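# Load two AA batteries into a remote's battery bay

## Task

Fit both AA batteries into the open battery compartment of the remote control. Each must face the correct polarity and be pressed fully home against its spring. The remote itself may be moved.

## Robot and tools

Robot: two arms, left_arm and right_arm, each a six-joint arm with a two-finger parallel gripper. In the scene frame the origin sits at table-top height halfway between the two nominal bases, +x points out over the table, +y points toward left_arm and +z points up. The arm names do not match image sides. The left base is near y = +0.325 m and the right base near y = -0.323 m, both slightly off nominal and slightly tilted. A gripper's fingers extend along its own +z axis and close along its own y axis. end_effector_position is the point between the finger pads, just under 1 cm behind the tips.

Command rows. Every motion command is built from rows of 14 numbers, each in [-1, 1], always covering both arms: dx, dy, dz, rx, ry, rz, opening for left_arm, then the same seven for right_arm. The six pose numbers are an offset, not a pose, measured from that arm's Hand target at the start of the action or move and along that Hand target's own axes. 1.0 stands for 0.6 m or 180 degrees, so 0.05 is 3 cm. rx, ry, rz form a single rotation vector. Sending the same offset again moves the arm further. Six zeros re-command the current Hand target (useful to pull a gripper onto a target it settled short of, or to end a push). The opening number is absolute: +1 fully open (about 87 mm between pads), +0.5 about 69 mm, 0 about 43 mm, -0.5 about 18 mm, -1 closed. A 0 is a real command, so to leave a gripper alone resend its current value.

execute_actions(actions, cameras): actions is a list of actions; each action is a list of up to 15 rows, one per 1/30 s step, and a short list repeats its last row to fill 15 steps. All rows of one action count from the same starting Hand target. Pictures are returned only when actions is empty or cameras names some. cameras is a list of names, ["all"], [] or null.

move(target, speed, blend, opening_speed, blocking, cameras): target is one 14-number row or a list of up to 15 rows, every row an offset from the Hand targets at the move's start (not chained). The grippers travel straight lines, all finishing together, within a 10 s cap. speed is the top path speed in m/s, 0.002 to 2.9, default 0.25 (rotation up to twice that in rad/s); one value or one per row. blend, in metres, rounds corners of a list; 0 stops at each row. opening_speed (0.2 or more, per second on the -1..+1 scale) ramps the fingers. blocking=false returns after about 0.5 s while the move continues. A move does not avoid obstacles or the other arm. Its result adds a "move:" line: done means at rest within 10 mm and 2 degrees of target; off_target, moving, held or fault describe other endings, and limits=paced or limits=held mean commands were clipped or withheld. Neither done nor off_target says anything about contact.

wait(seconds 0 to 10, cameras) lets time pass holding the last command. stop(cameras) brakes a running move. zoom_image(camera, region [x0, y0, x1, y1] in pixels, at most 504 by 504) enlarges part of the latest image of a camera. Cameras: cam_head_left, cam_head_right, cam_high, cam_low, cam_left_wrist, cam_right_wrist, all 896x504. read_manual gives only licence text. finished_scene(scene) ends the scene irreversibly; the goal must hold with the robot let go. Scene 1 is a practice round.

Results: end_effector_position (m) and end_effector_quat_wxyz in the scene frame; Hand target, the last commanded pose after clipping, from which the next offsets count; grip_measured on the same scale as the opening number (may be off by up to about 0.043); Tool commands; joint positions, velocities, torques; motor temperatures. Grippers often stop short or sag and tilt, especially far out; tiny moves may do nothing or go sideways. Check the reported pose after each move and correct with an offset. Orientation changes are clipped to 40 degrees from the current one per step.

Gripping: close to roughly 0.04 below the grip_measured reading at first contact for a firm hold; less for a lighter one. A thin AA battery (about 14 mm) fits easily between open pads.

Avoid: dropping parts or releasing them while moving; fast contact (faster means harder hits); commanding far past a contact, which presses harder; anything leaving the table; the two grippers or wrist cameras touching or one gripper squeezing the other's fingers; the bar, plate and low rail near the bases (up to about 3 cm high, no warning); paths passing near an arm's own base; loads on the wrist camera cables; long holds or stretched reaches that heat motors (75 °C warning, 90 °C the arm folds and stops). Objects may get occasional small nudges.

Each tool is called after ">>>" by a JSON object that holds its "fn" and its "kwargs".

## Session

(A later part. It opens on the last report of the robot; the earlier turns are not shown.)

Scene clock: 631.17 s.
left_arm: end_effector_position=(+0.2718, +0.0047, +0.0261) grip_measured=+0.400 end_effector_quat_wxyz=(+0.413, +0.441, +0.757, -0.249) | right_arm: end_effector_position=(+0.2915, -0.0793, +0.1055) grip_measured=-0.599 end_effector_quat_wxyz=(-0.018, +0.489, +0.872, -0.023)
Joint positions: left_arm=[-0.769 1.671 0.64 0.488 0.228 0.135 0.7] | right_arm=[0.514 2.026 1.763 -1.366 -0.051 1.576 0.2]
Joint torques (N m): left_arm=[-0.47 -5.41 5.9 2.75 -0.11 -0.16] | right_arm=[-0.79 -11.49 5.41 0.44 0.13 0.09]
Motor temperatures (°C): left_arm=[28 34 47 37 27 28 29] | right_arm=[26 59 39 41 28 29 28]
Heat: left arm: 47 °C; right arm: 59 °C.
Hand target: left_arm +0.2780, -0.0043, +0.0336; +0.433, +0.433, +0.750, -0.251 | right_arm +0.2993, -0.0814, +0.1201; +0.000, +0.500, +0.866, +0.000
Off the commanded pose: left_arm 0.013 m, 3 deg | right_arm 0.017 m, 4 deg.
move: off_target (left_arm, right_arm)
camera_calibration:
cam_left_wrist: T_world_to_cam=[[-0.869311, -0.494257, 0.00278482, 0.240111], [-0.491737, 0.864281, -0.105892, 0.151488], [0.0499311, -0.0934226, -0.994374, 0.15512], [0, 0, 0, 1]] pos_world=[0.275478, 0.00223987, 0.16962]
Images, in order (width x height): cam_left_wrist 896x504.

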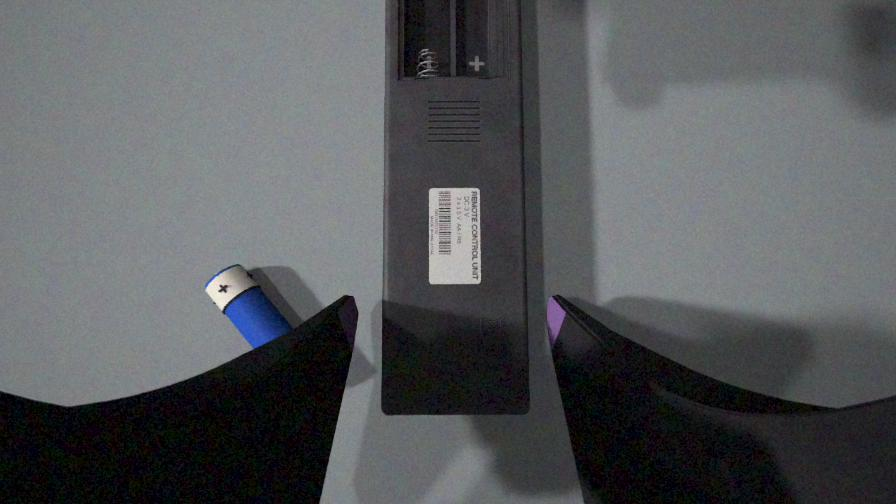

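>>> {"fn": "move", "kwargs": {"target": [[0.0078,0,0.0045,0,0,0,0.4, 0,0,0,0,0,0,-0.66],[0.0078,0,0.0045,0,0,0,0.03, 0,0,0,0,0,0,-0.66]], "speed": 0.06, "opening_speed": 0.3, "cameras": ["cam_left_wrist","cam_right_wrist"]}}

Scene clock: 638.37 s.
left_arm: end_effector_position=(+0.2724, +0.0015, +0.0234) grip_measured=+0.073 end_effector_quat_wxyz=(+0.416, +0.442, +0.754, -0.250) | right_arm: end_effector_position=(+0.2915, -0.0793, +0.1055) grip_measured=-0.599 end_effector_quat_wxyz=(-0.018, +0.489, +0.872, -0.023)
Joint positions: left_arm=[-0.773 1.691 0.64 0.516 0.227 0.135 0.536] | right_arm=[0.514 2.026 1.763 -1.366 -0.051 1.576 0.2]
Joint torques (N m): left_arm=[-0.31 -5.52 5.18 2.73 -0.11 -0.15] | right_arm=[-0.8 -11.51 5.39 0.44 0.13 0.1]
Motor temperatures (°C): left_arm=[28 34 47 38 27 28 29] | right_arm=[26 59 39 41 28 29 28]
Heat: left arm: 47 °C; right arm: 59 °C.
Hand target: left_arm +0.2780, -0.0043, +0.0282; +0.433, +0.433, +0.750, -0.251 | right_arm +0.2993, -0.0814, +0.1201; +0.000, +0.500, +0.866, +0.000
Off the commanded pose: left_arm 0.009 m, 2 deg | right_arm 0.017 m, 4 deg.
move: off_target (right_arm)
camera_calibration:
cam_left_wrist: T_world_to_cam=[[-0.871161, -0.490996, 0.000908782, 0.239497], [-0.487921, 0.865495, -0.113365, 0.153344], [0.054875, -0.0992022, -0.993553, 0.150729], [0, 0, 0, 1]] pos_world=[0.275189, -0.000173603, 0.166924]
cam_right_wrist: T_world_to_cam=[[-0.854775, -0.5181, 0.0305409, 0.20601], [-0.310278, 0.557303, 0.770156, 0.0749438], [-0.416038, 0.648834, -0.637123, 0.387387], [0, 0, 0, 1]] pos_world=[0.360514, -0.186383, 0.182803]
Images, in order (width x height): cam_left_wrist 896x504, cam_right_wrist 896x504.

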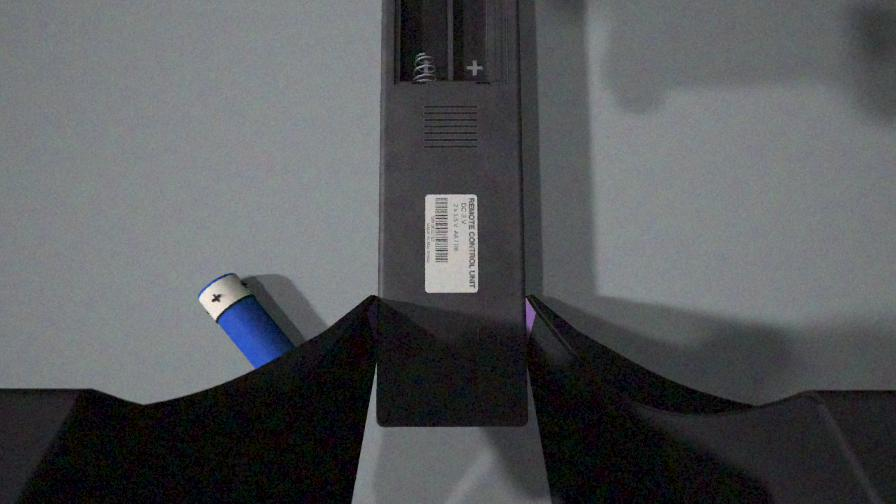

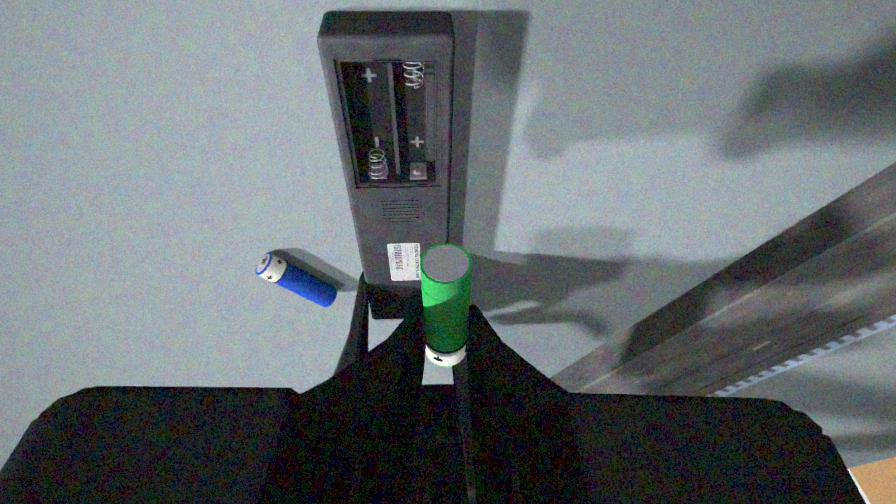

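>>> {"fn": "zoom_image", "kwargs": {"camera": "cam_right_wrist", "region": [310, 0, 480, 200]}}

>>> {"fn": "zoom_image", "kwargs": {"camera": "cam_right_wrist", "region": [400, 230, 490, 380]}}

Scaled by 2.520 from the camera's 896x504 image, which has a finer 1280x720 frame.

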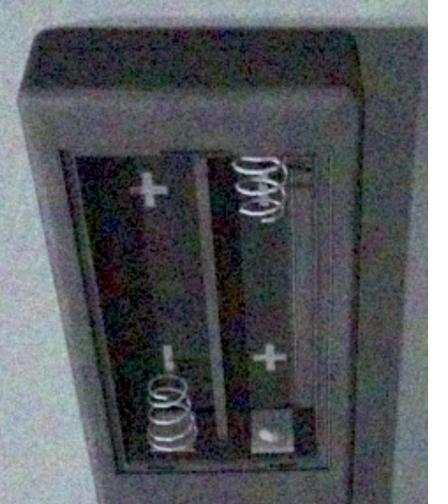

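Scaled by 3.360 from the camera's 896x504 image, which has a finer 1280x720 frame.

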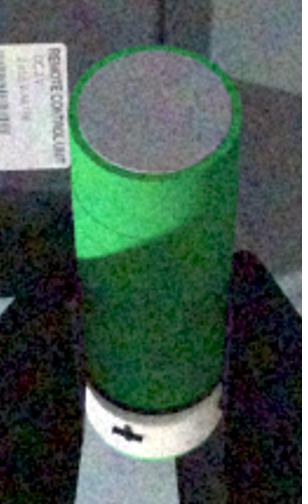

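>>> {"fn": "move", "kwargs": {"target": [0,0,0,0,0,0,0.03, -0.2366,0.0241,0.0833,0,0,0,-0.66], "speed": 0.25, "cameras": ["cam_right_wrist"]}}

Scene clock: 737.40 s.
left_arm: end_effector_position=(+0.2724, +0.0015, +0.0234) grip_measured=+0.073 end_effector_quat_wxyz=(+0.416, +0.442, +0.754, -0.250) | right_arm: end_effector_position=(+0.3675, -0.1956, +0.0599) grip_measured=-0.599 end_effector_quat_wxyz=(-0.026, +0.502, +0.865, -0.016)
Joint positions: left_arm=[-0.773 1.691 0.64 0.516 0.227 0.135 0.536] | right_arm=[0.165 2.157 1.755 -1.242 -0.05 1.255 0.2]
Joint torques (N m): left_arm=[-0.44 -5.49 5.18 2.73 -0.1 -0.16] | right_arm=[-0.36 -9.48 8.73 0.46 0.15 -0.13]
Motor temperatures (°C): left_arm=[28 35 45 46 27 28 31] | right_arm=[26 62 38 38 28 29 29]
Heat: left arm: 46 °C; right arm: 62 °C.
Hand target: left_arm +0.2780, -0.0043, +0.0282; +0.433, +0.433, +0.750, -0.251 | right_arm +0.3829, -0.1972, +0.0702; +0.000, +0.500, +0.866, +0.000
Off the commanded pose: left_arm 0.009 m, 2 deg | right_arm 0.019 m, 4 deg.
move: off_target (right_arm)
camera_calibration:
cam_right_wrist: T_world_to_cam=[[-0.869679, -0.492926, 0.0261311, 0.222825], [-0.289169, 0.551661, 0.782337, 0.188787], [-0.40005, 0.672826, -0.622307, 0.463304], [0, 0, 0, 1]] pos_world=[0.433722, -0.306033, 0.134799]
Images, in order (width x height): cam_right_wrist 896x504.

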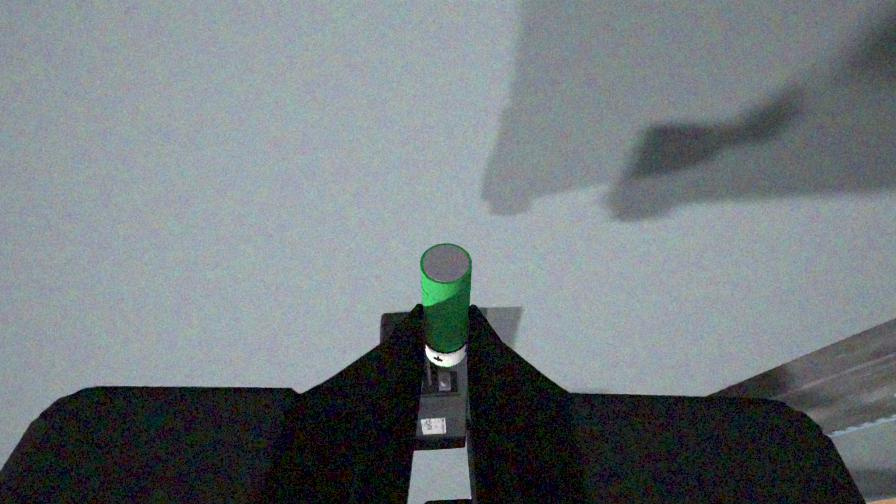

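>>> {"fn": "move", "kwargs": {"target": [0,0,0,0,0,0,0.03, 0,0,0.072,-0.017,-0.0094,0,-0.66], "speed": 0.12, "cameras": ["cam_right_wrist"]}}

Scene clock: 753.57 s.
left_arm: end_effector_position=(+0.2724, +0.0015, +0.0234) grip_measured=+0.073 end_effector_quat_wxyz=(+0.416, +0.442, +0.754, -0.250) | right_arm: end_effector_position=(+0.3738, -0.1960, +0.0162) grip_measured=-0.599 end_effector_quat_wxyz=(-0.001, +0.500, +0.866, +0.006)
Joint positions: left_arm=[-0.773 1.691 0.64 0.516 0.227 0.135 0.536] | right_arm=[0.165 2.157 1.582 -1.002 -0.05 1.255 0.2]
Joint torques (N m): left_arm=[-0.43 -5.61 5.2 2.75 -0.11 -0.15] | right_arm=[0.44 -11.32 5.23 0.63 0.27 -0.03]
Motor temperatures (°C): left_arm=[28 35 45 47 27 28 31] | right_arm=[26 60 39 38 28 29 29]
Heat: left arm: 47 °C; right arm: 60 °C.
Hand target: left_arm +0.2780, -0.0043, +0.0282; +0.433, +0.433, +0.750, -0.251 | right_arm +0.3829, -0.1972, +0.0270; +0.026, +0.500, +0.866, +0.016
Off the commanded pose: left_arm 0.009 m, 2 deg | right_arm 0.014 m, 3 deg.
move: off_target (right_arm)
camera_calibration:
cam_right_wrist: T_world_to_cam=[[-0.867837, -0.495476, -0.0369163, 0.229107], [-0.341105, 0.540131, 0.769355, 0.242459], [-0.361257, 0.680267, -0.637754, 0.426181], [0, 0, 0, 1]] pos_world=[0.435492, -0.307359, 0.0937201]
Images, in order (width x height): cam_right_wrist 896x504.

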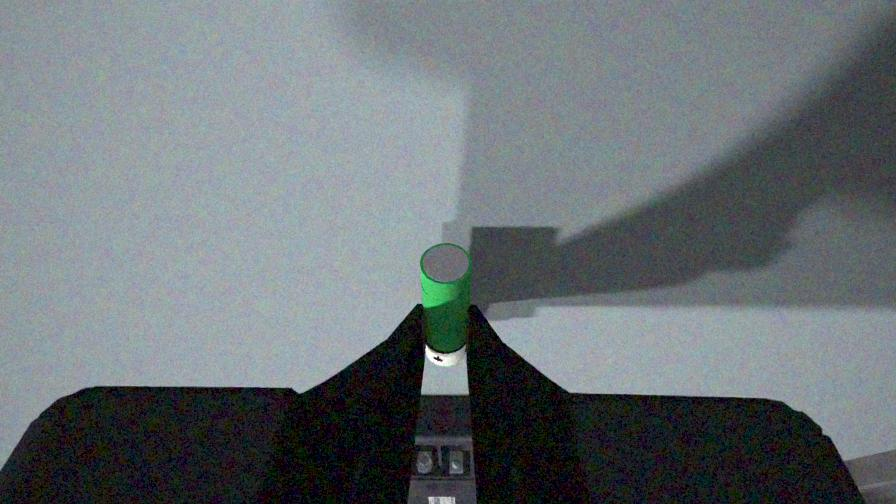

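>>> {"fn": "move", "kwargs": {"target": [0,0,0,0,0,0,0.03, 0,0,0.009,0,0,0,-0.66], "speed": 0.05, "cameras": ["cam_right_wrist"]}}

Scene clock: 758.97 s.
left_arm: end_effector_position=(+0.2724, +0.0015, +0.0234) grip_measured=+0.073 end_effector_quat_wxyz=(+0.416, +0.442, +0.754, -0.250) | right_arm: end_effector_position=(+0.3739, -0.1949, +0.0132) grip_measured=-0.599 end_effector_quat_wxyz=(+0.001, +0.499, +0.867, +0.008)
Joint positions: left_arm=[-0.773 1.691 0.64 0.516 0.227 0.135 0.536] | right_arm=[0.168 2.157 1.569 -0.984 -0.05 1.255 0.2]
Joint torques (N m): left_arm=[-0.49 -5.49 5.2 2.75 -0.11 -0.16] | right_arm=[0.21 -10.74 5.3 0.63 0.28 -0.03]
Motor temperatures (°C): left_arm=[28 35 45 47 27 28 31] | right_arm=[26 61 39 38 28 29 29]
Heat: left arm: 47 °C; right arm: 61 °C.
Hand target: left_arm +0.2780, -0.0043, +0.0282; +0.433, +0.433, +0.750, -0.251 | right_arm +0.3833, -0.1971, +0.0216; +0.027, +0.500, +0.866, +0.016
Off the commanded pose: left_arm 0.009 m, 2 deg | right_arm 0.013 m, 3 deg.
move: off_target (right_arm)
camera_calibration:
cam_right_wrist: T_world_to_cam=[[-0.865971, -0.498288, -0.0424688, 0.228469], [-0.347322, 0.538154, 0.767957, 0.246136], [-0.359809, 0.679778, -0.639092, 0.422851], [0, 0, 0, 1]] pos_world=[0.435481, -0.30606, 0.0909216]
Images, in order (width x height): cam_right_wrist 896x504.

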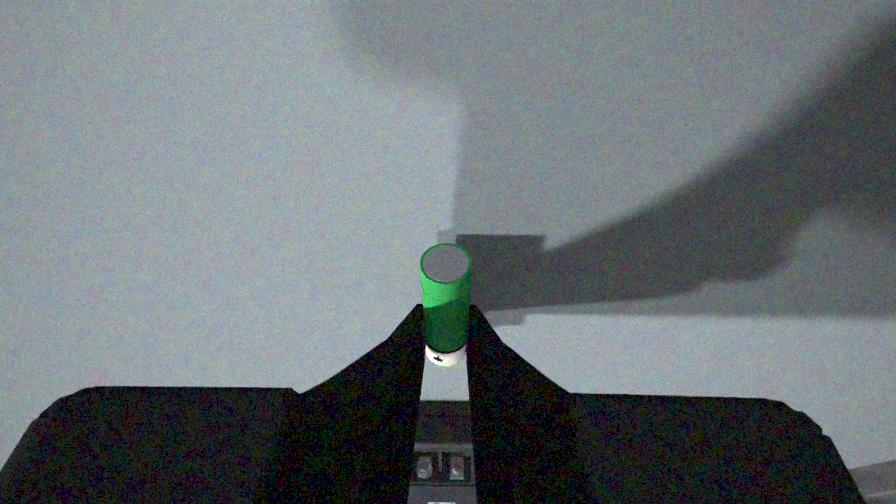

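>>> {"fn": "move", "kwargs": {"target": [0,0,0,0,0,0,0.03, 0,0,0.007,0,0,0,-0.66], "speed": 0.05, "cameras": ["cam_right_wrist"]}}

Scene clock: 765.20 s.
left_arm: end_effector_position=(+0.2724, +0.0015, +0.0234) grip_measured=+0.073 end_effector_quat_wxyz=(+0.416, +0.442, +0.754, -0.250) | right_arm: end_effector_position=(+0.3748, -0.1948, +0.0113) grip_measured=-0.599 end_effector_quat_wxyz=(+0.003, +0.499, +0.867, +0.010)
Joint positions: left_arm=[-0.773 1.691 0.64 0.516 0.227 0.135 0.536] | right_arm=[0.168 2.157 1.562 -0.97 -0.05 1.255 0.2]
Joint torques (N m): left_arm=[-0.32 -5.48 5.22 2.74 -0.13 -0.14] | right_arm=[0.23 -10.24 5.37 0.66 0.28 -0.03]
Motor temperatures (°C): left_arm=[28 35 45 47 27 28 31] | right_arm=[26 61 39 38 28 29 29]
Heat: left arm: 47 °C; right arm: 61 °C.
Hand target: left_arm +0.2780, -0.0043, +0.0282; +0.433, +0.433, +0.750, -0.251 | right_arm +0.3835, -0.1971, +0.0174; +0.026, +0.500, +0.866, +0.016
Off the commanded pose: left_arm 0.009 m, 2 deg | right_arm 0.011 m, 3 deg.
move: off_target (right_arm)
camera_calibration:
cam_right_wrist: T_world_to_cam=[[-0.865537, -0.498517, -0.048237, 0.228987], [-0.352045, 0.537055, 0.766575, 0.249422], [-0.356244, 0.68048, -0.640341, 0.420679], [0, 0, 0, 1]] pos_world=[0.435869, -0.306063, 0.089223]
Images, in order (width x height): cam_right_wrist 896x504.

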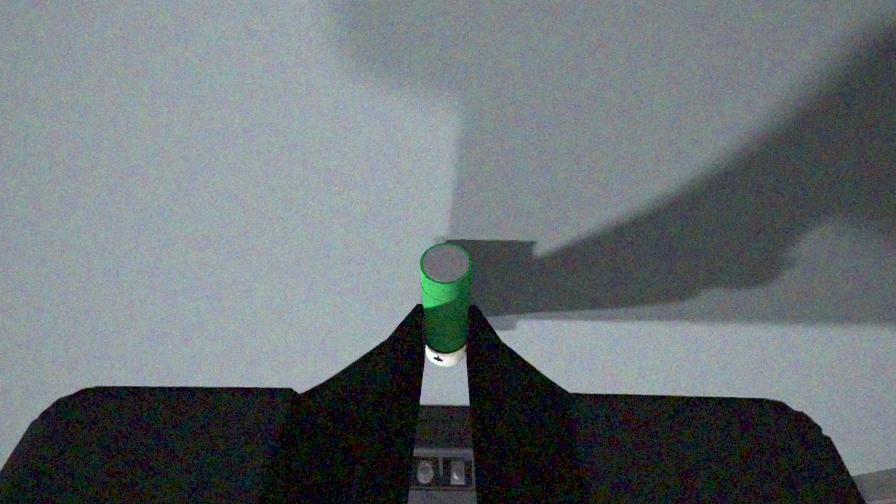

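>>> {"fn": "move", "kwargs": {"target": [0,0,0,0,0,0,0.03, 0,0,0.001,0,0,0,-0.4], "opening_speed": 0.25, "speed": 0.05, "cameras": ["cam_right_wrist"]}}

Scene clock: 771.10 s.
left_arm: end_effector_position=(+0.2724, +0.0015, +0.0234) grip_measured=+0.073 end_effector_quat_wxyz=(+0.416, +0.442, +0.754, -0.250) | right_arm: end_effector_position=(+0.3753, -0.1947, +0.0113) grip_measured=-0.400 end_effector_quat_wxyz=(+0.004, +0.499, +0.867, +0.010)
Joint positions: left_arm=[-0.773 1.691 0.64 0.516 0.227 0.135 0.536] | right_arm=[0.168 2.157 1.562 -0.968 -0.05 1.255 0.3]
Joint torques (N m): left_arm=[-0.5 -5.57 5.22 2.75 -0.11 -0.14] | right_arm=[0.25 -10.17 5.23 0.66 0.28 -0.04]
Motor temperatures (°C): left_arm=[28 35 45 48 27 28 31] | right_arm=[26 61 39 38 28 29 29]
Heat: left arm: 48 °C; right arm: 61 °C.
Hand target: left_arm +0.2780, -0.0043, +0.0282; +0.433, +0.433, +0.750, -0.251 | right_arm +0.3835, -0.1971, +0.0168; +0.026, +0.500, +0.866, +0.016
Off the commanded pose: left_arm 0.009 m, 2 deg | right_arm 0.010 m, 3 deg.
move: off_target (right_arm)
camera_calibration:
cam_right_wrist: T_world_to_cam=[[-0.86541, -0.498555, -0.0500806, 0.229482], [-0.35354, 0.53673, 0.766114, 0.250025], [-0.35507, 0.680708, -0.640751, 0.420411], [0, 0, 0, 1]] pos_world=[0.436266, -0.305964, 0.0893234]
Images, in order (width x height): cam_right_wrist 896x504.

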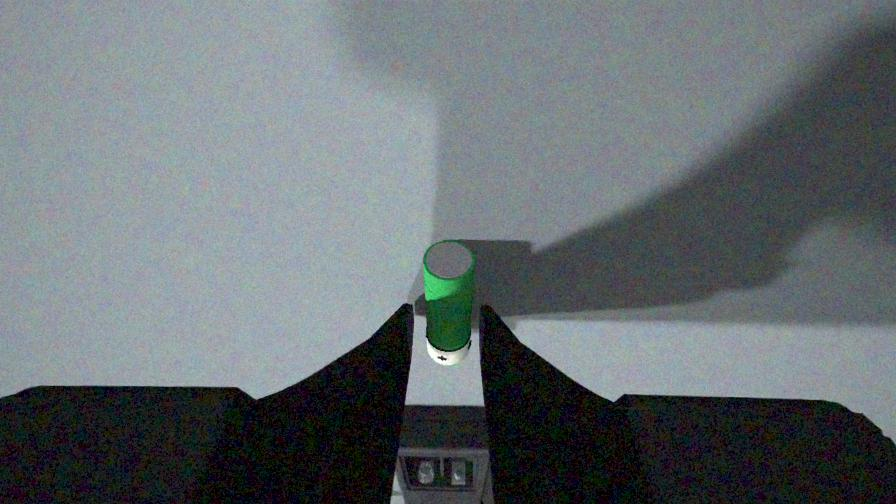

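>>> {"fn": "move", "kwargs": {"target": [0,0,0,0,0,0,0.03, 0.02,0,-0.0035,0,0,0,-0.4], "speed": 0.05, "cameras": ["cam_right_wrist"]}}

Scene clock: 777.87 s.
left_arm: end_effector_position=(+0.2724, +0.0015, +0.0234) grip_measured=+0.073 end_effector_quat_wxyz=(+0.416, +0.442, +0.754, -0.250) | right_arm: end_effector_position=(+0.3705, -0.1852, +0.0096) grip_measured=-0.400 end_effector_quat_wxyz=(+0.002, +0.494, +0.869, +0.008)
Joint positions: left_arm=[-0.773 1.691 0.64 0.516 0.227 0.135 0.536] | right_arm=[0.194 2.156 1.554 -0.966 -0.05 1.27 0.3]
Joint torques (N m): left_arm=[-0.36 -5.5 5.18 2.73 -0.11 -0.15] | right_arm=[0.4 -11.37 4.38 0.64 0.29 0.1]
Motor temperatures (°C): left_arm=[28 35 45 48 27 28 31] | right_arm=[26 61 39 38 28 29 28]
Heat: left arm: 48 °C; right arm: 61 °C.
Hand target: left_arm +0.2780, -0.0043, +0.0282; +0.433, +0.433, +0.750, -0.251 | right_arm +0.3774, -0.1867, +0.0185; +0.026, +0.500, +0.865, +0.016
Off the commanded pose: left_arm 0.009 m, 2 deg | right_arm 0.011 m, 3 deg.
move: off_target (right_arm)
camera_calibration:
cam_right_wrist: T_world_to_cam=[[-0.860139, -0.508083, -0.0448697, 0.226215], [-0.355335, 0.533785, 0.76734, 0.244546], [-0.365922, 0.675963, -0.639669, 0.414312], [0, 0, 0, 1]] pos_world=[0.433078, -0.295658, 0.0875222]
Images, in order (width x height): cam_right_wrist 896x504.

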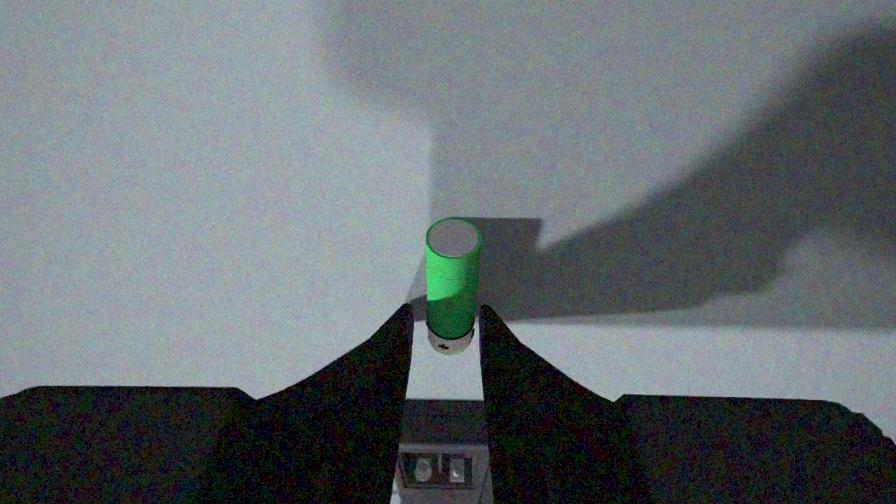

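>>> {"fn": "move", "kwargs": {"target": [0,0,0,0,0,0,0.03, 0.002,-0.002,-0.007,0,0,0,-0.4], "speed": 0.05, "cameras": ["cam_right_wrist"]}}

Scene clock: 782.57 s.
left_arm: end_effector_position=(+0.2724, +0.0015, +0.0234) grip_measured=+0.073 end_effector_quat_wxyz=(+0.416, +0.442, +0.754, -0.250) | right_arm: end_effector_position=(+0.3679, -0.1846, +0.0092) grip_measured=-0.400 end_effector_quat_wxyz=(+0.001, +0.494, +0.869, +0.007)
Joint positions: left_arm=[-0.773 1.691 0.64 0.516 0.227 0.135 0.536] | right_arm=[0.197 2.151 1.545 -0.965 -0.05 1.273 0.3]
Joint torques (N m): left_arm=[-0.34 -5.44 5.24 2.73 -0.11 -0.15] | right_arm=[0.28 -11.86 5.04 0.53 0.29 0.08]
Motor temperatures (°C): left_arm=[28 35 45 48 27 28 31] | right_arm=[26 62 39 38 28 29 28]
Heat: left arm: 48 °C; right arm: 62 °C.
Hand target: left_arm +0.2780, -0.0043, +0.0282; +0.433, +0.433, +0.750, -0.251 | right_arm +0.3755, -0.1863, +0.0226; +0.026, +0.500, +0.866, +0.016
Off the commanded pose: left_arm 0.009 m, 2 deg | right_arm 0.015 m, 3 deg.
move: off_target (right_arm)
camera_calibration:
cam_right_wrist: T_world_to_cam=[[-0.860332, -0.508047, -0.0414351, 0.224318], [-0.352617, 0.534481, 0.768109, 0.242839], [-0.368089, 0.67544, -0.638977, 0.413401], [0, 0, 0, 1]] pos_world=[0.430785, -0.295056, 0.0869213]
Images, in order (width x height): cam_right_wrist 896x504.

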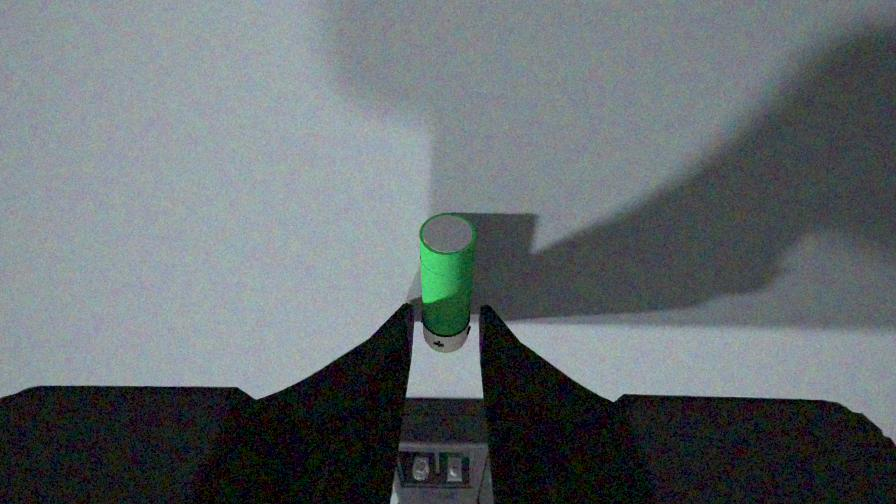

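>>> {"fn": "move", "kwargs": {"target": [0,0,0,0,0,0,0.03, 0.0,0.0,-0.006,0,0,0,-0.4], "speed": 0.05}}

Scene clock: 786.50 s.
left_arm: end_effector_position=(+0.2724, +0.0015, +0.0234) grip_measured=+0.073 end_effector_quat_wxyz=(+0.416, +0.442, +0.754, -0.250) | right_arm: end_effector_position=(+0.3679, -0.1846, +0.0092) grip_measured=-0.400 end_effector_quat_wxyz=(+0.001, +0.494, +0.869, +0.007)
Joint positions: left_arm=[-0.773 1.691 0.64 0.516 0.227 0.135 0.536] | right_arm=[0.197 2.151 1.545 -0.965 -0.05 1.273 0.3]
Joint torques (N m): left_arm=[-0.4 -5.53 5.3 2.73 -0.11 -0.13] | right_arm=[0.32 -12.26 5.59 0.42 0.28 0.08]
Motor temperatures (°C): left_arm=[28 35 45 48 27 28 31] | right_arm=[26 63 39 37 28 29 28]
Heat: left arm: 48 °C; right arm: 63 °C.
Hand target: left_arm +0.2780, -0.0043, +0.0282; +0.433, +0.433, +0.750, -0.251 | right_arm +0.3753, -0.1863, +0.0262; +0.026, +0.500, +0.866, +0.016
Off the commanded pose: left_arm 0.009 m, 2 deg | right_arm 0.019 m, 3 deg.
move: off_target (right_arm)

>>> {"fn": "move", "kwargs": {"target": [0,0,0,0,0,0,0.03, 0.0,0.0,-0.005,0,0,0,-0.4], "speed": 0.05}}

Scene clock: 792.17 s.
left_arm: end_effector_position=(+0.2724, +0.0015, +0.0234) grip_measured=+0.073 end_effector_quat_wxyz=(+0.416, +0.442, +0.754, -0.250) | right_arm: end_effector_position=(+0.3686, -0.1843, +0.0115) grip_measured=-0.400 end_effector_quat_wxyz=(+0.003, +0.494, +0.869, +0.009)
Joint positions: left_arm=[-0.773 1.691 0.64 0.516 0.227 0.135 0.536] | right_arm=[0.197 2.145 1.545 -0.965 -0.05 1.273 0.3]
Joint torques (N m): left_arm=[-0.44 -5.55 5.29 2.75 -0.11 -0.15] | right_arm=[0.29 -12.18 6.16 0.32 0.29 0.09]
Motor temperatures (°C): left_arm=[28 35 45 48 26 28 31] | right_arm=[26 64 39 37 28 29 28]
Heat: left arm: 48 °C; right arm: 64 °C.
Hand target: left_arm +0.2780, -0.0043, +0.0282; +0.433, +0.433, +0.750, -0.251 | right_arm +0.3751, -0.1863, +0.0292; +0.026, +0.500, +0.866, +0.016
Off the commanded pose: left_arm 0.009 m, 2 deg | right_arm 0.019 m, 3 deg.
move: off_target (right_arm)

>>> {"fn": "move", "kwargs": {"target": [0,0,0,0,0,0,0.03, 0.0,0.0,0,0,0,0,-0.66], "speed": 0.05, "opening_speed": 0.3, "cameras": ["cam_right_wrist"]}}

Scene clock: 798.37 s.
left_arm: end_effector_position=(+0.2724, +0.0015, +0.0234) grip_measured=+0.073 end_effector_quat_wxyz=(+0.416, +0.442, +0.754, -0.250) | right_arm: end_effector_position=(+0.3686, -0.1843, +0.0115) grip_measured=-0.605 end_effector_quat_wxyz=(+0.003, +0.494, +0.869, +0.009)
Joint positions: left_arm=[-0.773 1.691 0.64 0.516 0.227 0.135 0.536] | right_arm=[0.197 2.145 1.545 -0.965 -0.05 1.273 0.198]
Joint torques (N m): left_arm=[-0.39 -5.55 5.18 2.75 -0.12 -0.15] | right_arm=[0.29 -12.15 6.16 0.32 0.29 0.08]
Motor temperatures (°C): left_arm=[28 35 45 49 26 28 31] | right_arm=[26 65 39 37 28 29 28]
Heat: left arm: 49 °C; right arm: 65 °C.
Hand target: left_arm +0.2780, -0.0043, +0.0282; +0.433, +0.433, +0.750, -0.251 | right_arm +0.3751, -0.1863, +0.0292; +0.026, +0.500, +0.866, +0.016
Off the commanded pose: left_arm 0.009 m, 2 deg | right_arm 0.019 m, 3 deg.
move: off_target (right_arm)
camera_calibration:
cam_right_wrist: T_world_to_cam=[[-0.859969, -0.508156, -0.0472437, 0.225014], [-0.357255, 0.533307, 0.76678, 0.24265], [-0.364448, 0.676285, -0.640169, 0.413722], [0, 0, 0, 1]] pos_world=[0.430973, -0.294859, 0.0894228]
Images, in order (width x height): cam_right_wrist 896x504.

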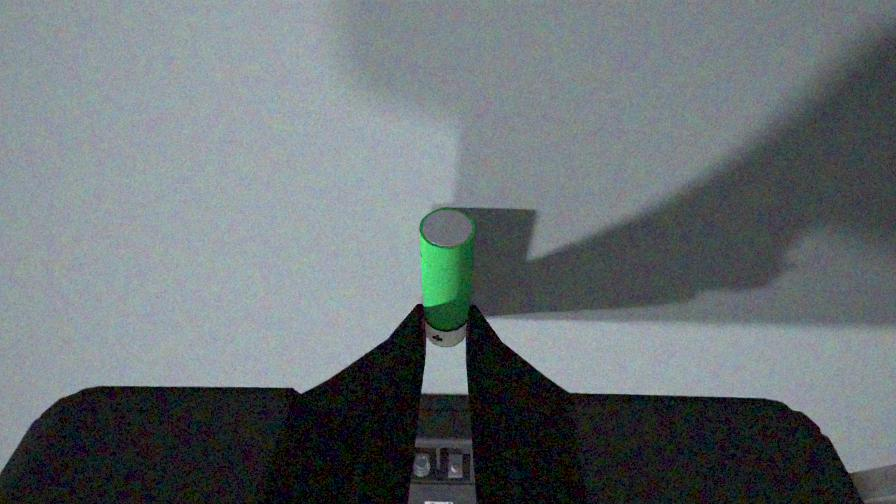

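>>> {"fn": "move", "kwargs": {"target": [[0,0,0,0,0,0,0.03, 0,0,-0.1,0,0,0,-0.66],[0,0,0,0,0,0,0.03, 0.2145,0.002,-0.0957,0,0.139,0,-0.66]], "speed": 0.2, "blend": 0.02, "cameras": ["cam_right_wrist","cam_head_right"]}}

Scene clock: 828.67 s.
left_arm: end_effector_position=(+0.2724, +0.0015, +0.0234) grip_measured=+0.073 end_effector_quat_wxyz=(+0.416, +0.442, +0.754, -0.250) | right_arm: end_effector_position=(+0.3040, -0.0785, +0.0739) grip_measured=-0.605 end_effector_quat_wxyz=(-0.163, +0.480, +0.856, +0.103)
Joint positions: left_arm=[-0.773 1.691 0.64 0.516 0.227 0.135 0.536] | right_arm=[0.346 2.067 1.574 -1.128 -0.427 1.4 0.198]
Joint torques (N m): left_arm=[-0.4 -5.48 5.16 2.74 -0.11 -0.15] | right_arm=[-0.01 -9.72 5.34 0.49 -0.49 0.11]
Motor temperatures (°C): left_arm=[28 35 45 50 26 28 31] | right_arm=[26 67 40 36 28 29 29]
Heat: left arm: 50 °C; right arm: 67 °C.
Hand target: left_arm +0.2780, -0.0043, +0.0282; +0.433, +0.433, +0.750, -0.251 | right_arm +0.3084, -0.0743, +0.0828; -0.162, +0.485, +0.851, +0.124
Off the commanded pose: left_arm 0.009 m, 2 deg | right_arm 0.011 m, 3 deg.
move: off_target (right_arm)
camera_calibration:
cam_right_wrist: T_world_to_cam=[[-0.861845, -0.505155, -0.0451875, 0.226812], [-0.192389, 0.243191, 0.950707, 0.0287673], [-0.469265, 0.828056, -0.30678, 0.377709], [0, 0, 0, 1]] pos_world=[0.378257, -0.205185, 0.0987731]
Images, in order (width x height): cam_head_right 896x504, cam_right_wrist 896x504.

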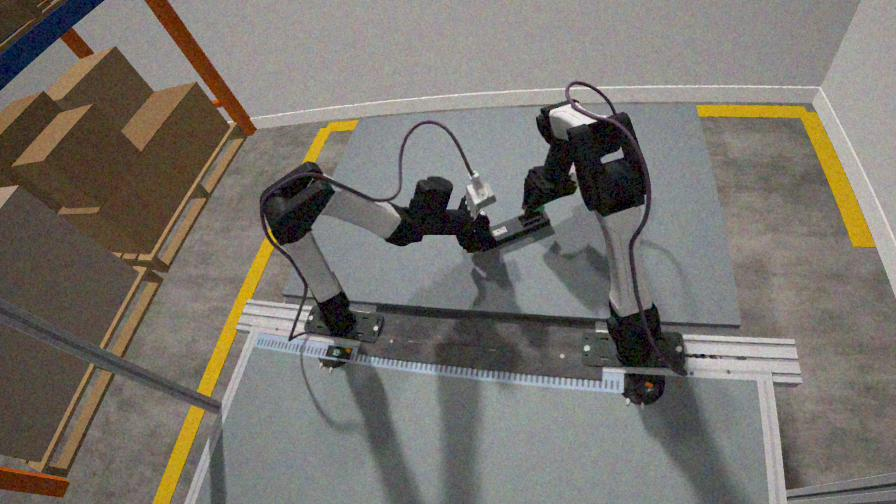

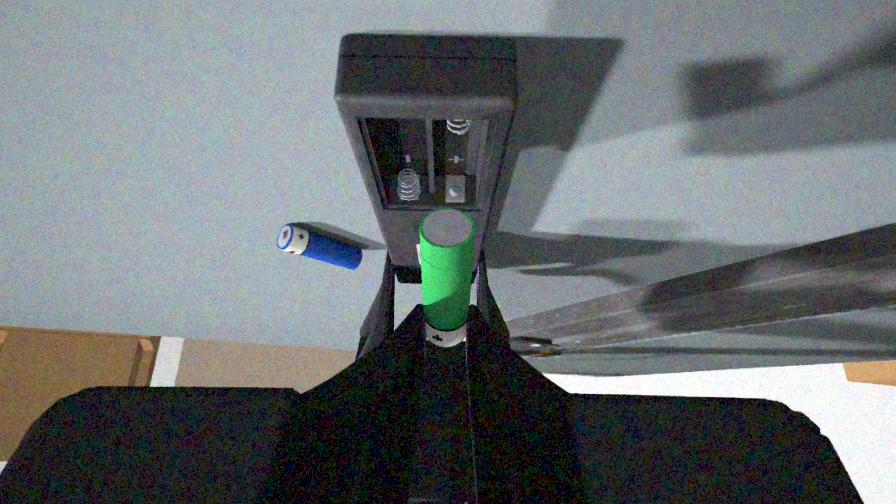

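>>> {"fn": "move", "kwargs": {"target": [0,0,0,0,0,0,0.03, -0.0083,-0.0028,0.051,0,0,0,-0.66], "speed": 0.1, "cameras": ["cam_right_wrist"]}}

>>> {"fn": "zoom_image", "kwargs": {"camera": "cam_right_wrist", "region": [320, 60, 540, 360]}}

Scene clock: 854.23 s.
left_arm: end_effector_position=(+0.2724, +0.0015, +0.0234) grip_measured=+0.073 end_effector_quat_wxyz=(+0.416, +0.442, +0.754, -0.250) | right_arm: end_effector_position=(+0.3007, -0.0726, +0.0483) grip_measured=-0.605 end_effector_quat_wxyz=(-0.159, +0.480, +0.856, +0.108)
Joint positions: left_arm=[-0.773 1.691 0.64 0.516 0.227 0.135 0.536] | right_arm=[0.366 2.079 1.488 -1.007 -0.428 1.425 0.198]
Joint torques (N m): left_arm=[-0.39 -5.57 5.18 2.74 -0.12 -0.16] | right_arm=[0.18 -8.55 5.33 0.52 -0.48 0.09]
Motor temperatures (°C): left_arm=[28 35 45 50 26 28 31] | right_arm=[26 63 39 36 29 29 29]
Heat: left arm: 50 °C; right arm: 63 °C.
Hand target: left_arm +0.2780, -0.0043, +0.0282; +0.433, +0.433, +0.750, -0.251 | right_arm +0.3046, -0.0678, +0.0527; -0.162, +0.485, +0.851, +0.124
Off the commanded pose: left_arm 0.009 m, 2 deg | right_arm 0.008 m, 2 deg.
move: done
camera_calibration:
cam_right_wrist: T_world_to_cam=[[-0.862759, -0.502393, -0.0569974, 0.226948], [-0.201977, 0.239103, 0.949755, 0.0537568], [-0.463522, 0.830922, -0.30776, 0.361959], [0, 0, 0, 1]] pos_world=[0.374435, -0.199596, 0.0732762]
Images, in order (width x height): cam_right_wrist 896x504.

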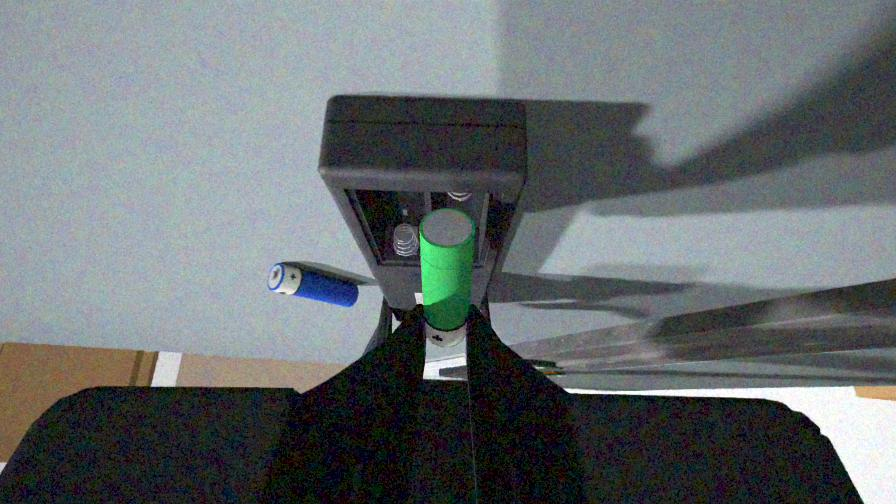

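Scaled by 1.680 from the camera's 896x504 image, which has a finer 1280x720 frame.

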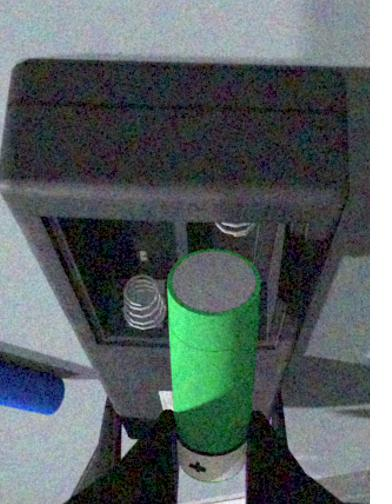

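>>> {"fn": "move", "kwargs": {"target": [0,0,0,0,0,0,0.03, 0,-0.0055,0,0,0,0,-0.66], "speed": 0.1, "cameras": ["cam_right_wrist"]}}

>>> {"fn": "zoom_image", "kwargs": {"camera": "cam_right_wrist", "region": [320, 60, 540, 360]}}

Scene clock: 873.40 s.
left_arm: end_effector_position=(+0.2724, +0.0015, +0.0234) grip_measured=+0.073 end_effector_quat_wxyz=(+0.416, +0.442, +0.754, -0.250) | right_arm: end_effector_position=(+0.2970, -0.0744, +0.0441) grip_measured=-0.605 end_effector_quat_wxyz=(-0.163, +0.482, +0.855, +0.104)
Joint positions: left_arm=[-0.773 1.691 0.64 0.516 0.227 0.135 0.536] | right_arm=[0.366 2.079 1.47 -1.001 -0.428 1.425 0.198]
Joint torques (N m): left_arm=[-0.38 -5.53 5.18 2.71 -0.11 -0.18] | right_arm=[0.09 -9.43 5.22 0.51 -0.48 0.09]
Motor temperatures (°C): left_arm=[28 35 45 51 26 28 31] | right_arm=[26 59 39 36 29 29 29]
Heat: left arm: 51 °C; right arm: 59 °C.
Hand target: left_arm +0.2780, -0.0043, +0.0282; +0.433, +0.433, +0.750, -0.251 | right_arm +0.3017, -0.0694, +0.0525; -0.162, +0.485, +0.851, +0.124
Off the commanded pose: left_arm 0.009 m, 2 deg | right_arm 0.011 m, 2 deg.
move: off_target (right_arm)
camera_calibration:
cam_right_wrist: T_world_to_cam=[[-0.863568, -0.502196, -0.0452643, 0.222239], [-0.191563, 0.243717, 0.950739, 0.0546433], [-0.466426, 0.8297, -0.306669, 0.361188], [0, 0, 0, 1]] pos_world=[0.370854, -0.201388, 0.068873]
Images, in order (width x height): cam_right_wrist 896x504.

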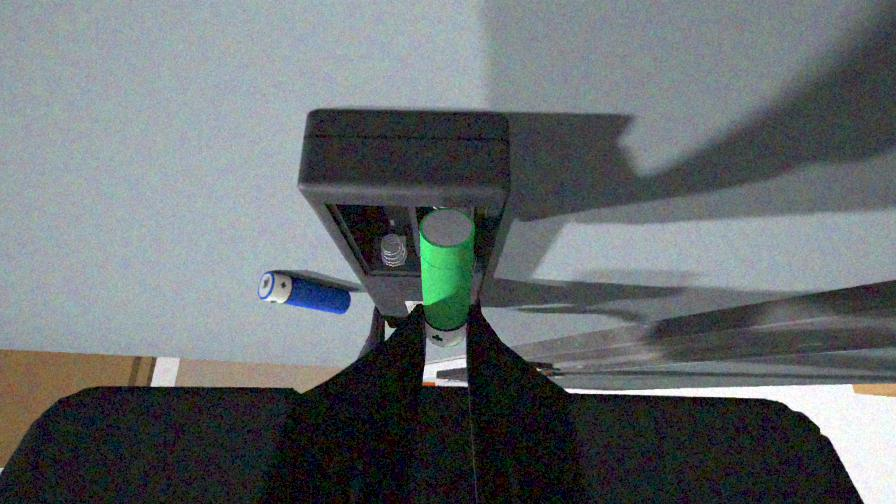

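Scaled by 1.680 from the camera's 896x504 image, which has a finer 1280x720 frame.

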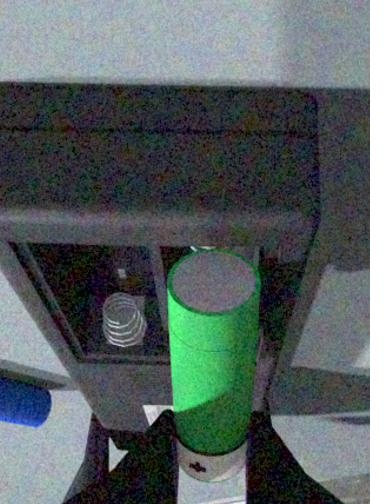

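>>> {"fn": "move", "kwargs": {"target": [0,0,0,0,0,0,0.03, -0.0063,-0.0005,0.0147,0,0,0,-0.66], "speed": 0.05, "cameras": ["cam_right_wrist","cam_left_wrist"]}}

>>> {"fn": "zoom_image", "kwargs": {"camera": "cam_right_wrist", "region": [320, 60, 540, 360]}}

Scene clock: 883.17 s.
left_arm: end_effector_position=(+0.2724, +0.0015, +0.0234) grip_measured=+0.073 end_effector_quat_wxyz=(+0.416, +0.442, +0.754, -0.250) | right_arm: end_effector_position=(+0.2972, -0.0731, +0.0412) grip_measured=-0.605 end_effector_quat_wxyz=(-0.163, +0.480, +0.855, +0.110)
Joint positions: left_arm=[-0.773 1.691 0.64 0.516 0.227 0.135 0.536] | right_arm=[0.366 2.079 1.454 -0.976 -0.436 1.426 0.198]
Joint torques (N m): left_arm=[-0.42 -5.46 5.24 2.75 -0.12 -0.16] | right_arm=[0.24 -8.32 4.86 0.62 -0.38 0.1]
Motor temperatures (°C): left_arm=[28 35 45 51 26 28 31] | right_arm=[26 59 38 36 29 29 29]
Heat: left arm: 51 °C; right arm: 59 °C.
Hand target: left_arm +0.2780, -0.0043, +0.0282; +0.433, +0.433, +0.750, -0.251 | right_arm +0.3019, -0.0693, +0.0429; -0.162, +0.485, +0.851, +0.124
Off the commanded pose: left_arm 0.009 m, 2 deg | right_arm 0.006 m, 2 deg.
move: done
camera_calibration:
cam_left_wrist: T_world_to_cam=[[-0.871161, -0.490996, 0.000908782, 0.239497], [-0.487921, 0.865495, -0.113365, 0.153344], [0.054875, -0.0992022, -0.993553, 0.150729], [0, 0, 0, 1]] pos_world=[0.275189, -0.000173603, 0.166924]
cam_right_wrist: T_world_to_cam=[[-0.863387, -0.501446, -0.0558144, 0.223401], [-0.196772, 0.232792, 0.952412, 0.0577692], [-0.46459, 0.833283, -0.29966, 0.358802], [0, 0, 0, 1]] pos_world=[0.370944, -0.200408, 0.0649674]
Images, in order (width x height): cam_left_wrist 896x504, cam_right_wrist 896x504.

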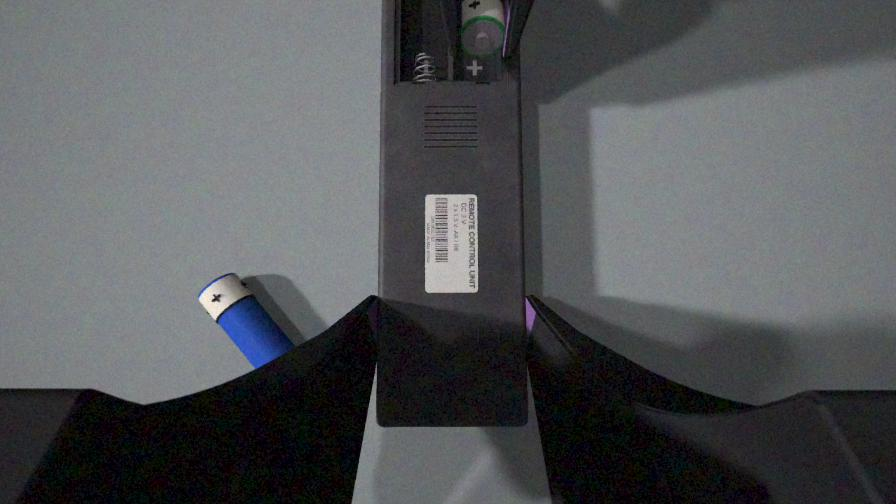

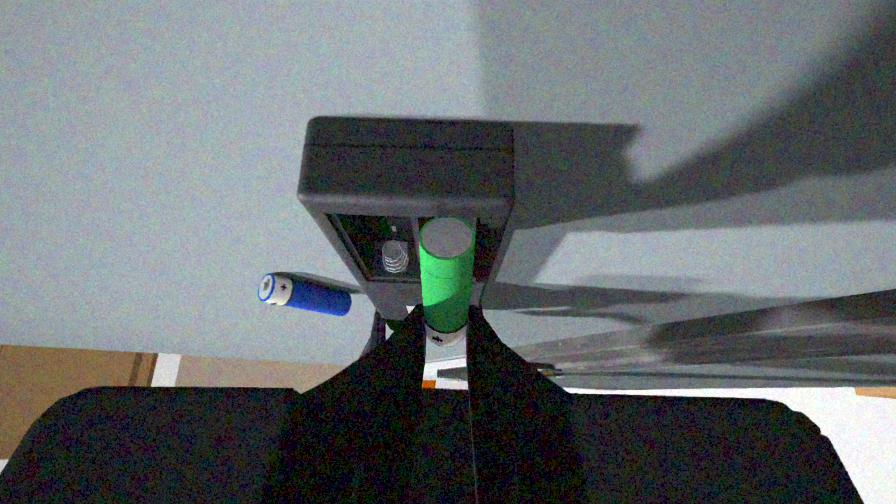

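Scaled by 1.680 from the camera's 896x504 image, which has a finer 1280x720 frame.

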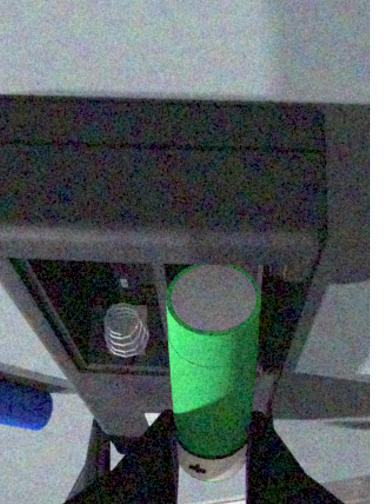

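>>> {"fn": "move", "kwargs": {"target": [0,0,0,0,0,0,0.03, -0.0037,-0.001,0.0167,0,0,0,-0.66], "speed": 0.05, "cameras": ["cam_right_wrist","cam_left_wrist"]}}

>>> {"fn": "zoom_image", "kwargs": {"camera": "cam_right_wrist", "region": [320, 60, 540, 360]}}

Scene clock: 891.83 s.
left_arm: end_effector_position=(+0.2724, +0.0015, +0.0234) grip_measured=+0.073 end_effector_quat_wxyz=(+0.416, +0.442, +0.754, -0.250) | right_arm: end_effector_position=(+0.2955, -0.0709, +0.0337) grip_measured=-0.604 end_effector_quat_wxyz=(-0.164, +0.480, +0.855, +0.113)
Joint positions: left_arm=[-0.773 1.691 0.64 0.516 0.227 0.135 0.536] | right_arm=[0.372 2.085 1.43 -0.939 -0.442 1.432 0.198]
Joint torques (N m): left_arm=[-0.46 -5.45 5.23 2.73 -0.11 -0.16] | right_arm=[0.21 -7.8 4.85 0.65 -0.32 0.09]
Motor temperatures (°C): left_arm=[28 34 45 51 26 28 31] | right_arm=[26 58 38 35 29 29 29]
Heat: left arm: 51 °C; right arm: 58 °C.
Hand target: left_arm +0.2780, -0.0043, +0.0282; +0.433, +0.433, +0.750, -0.251 | right_arm +0.3009, -0.0676, +0.0328; -0.162, +0.485, +0.851, +0.124
Off the commanded pose: left_arm 0.009 m, 2 deg | right_arm 0.006 m, 2 deg.
move: done
camera_calibration:
cam_left_wrist: T_world_to_cam=[[-0.871161, -0.490996, 0.000908782, 0.239497], [-0.487921, 0.865495, -0.113365, 0.153344], [0.054875, -0.0992022, -0.993553, 0.150729], [0, 0, 0, 1]] pos_world=[0.275189, -0.000173603, 0.166924]
cam_right_wrist: T_world_to_cam=[[-0.863183, -0.501362, -0.0595873, 0.222727], [-0.197657, 0.226962, 0.953635, 0.0638403], [-0.464592, 0.83494, -0.295007, 0.353793], [0, 0, 0, 1]] pos_world=[0.369243, -0.198219, 0.056763]
Images, in order (width x height): cam_left_wrist 896x504, cam_right_wrist 896x504.

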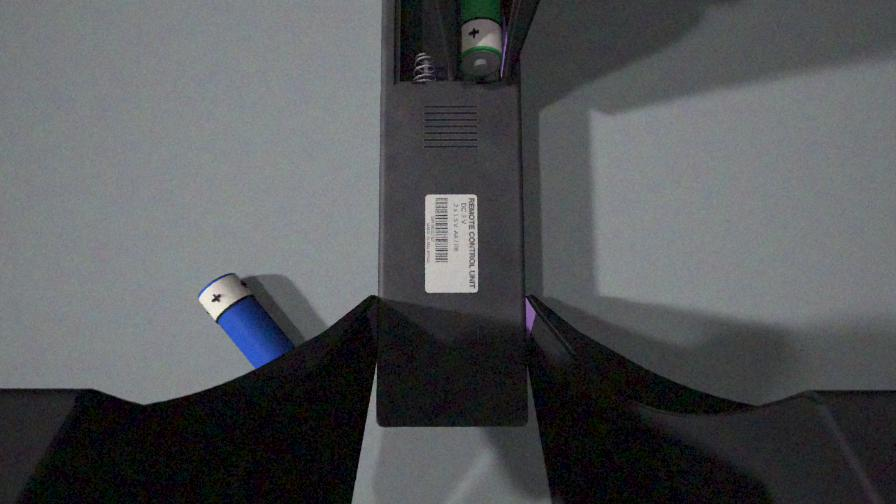

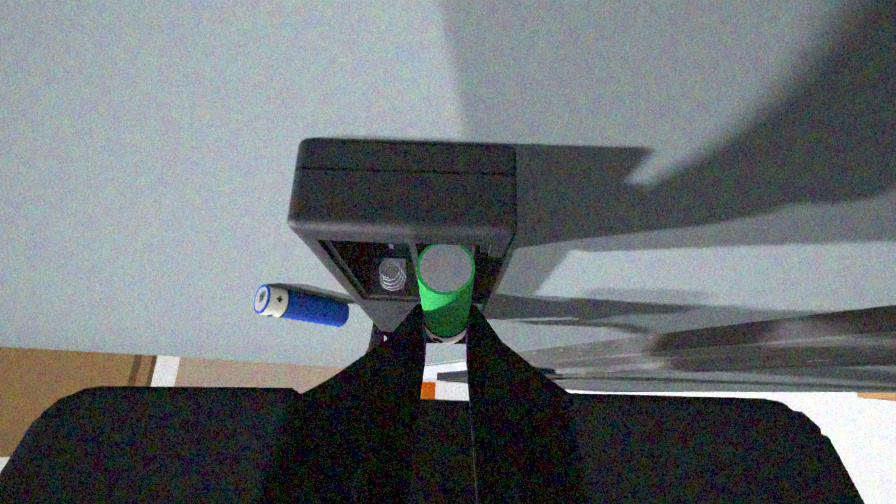

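Scaled by 1.680 from the camera's 896x504 image, which has a finer 1280x720 frame.

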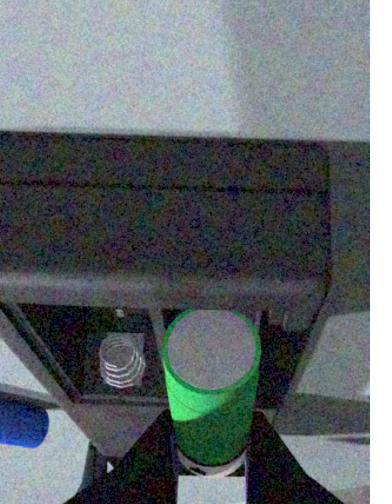

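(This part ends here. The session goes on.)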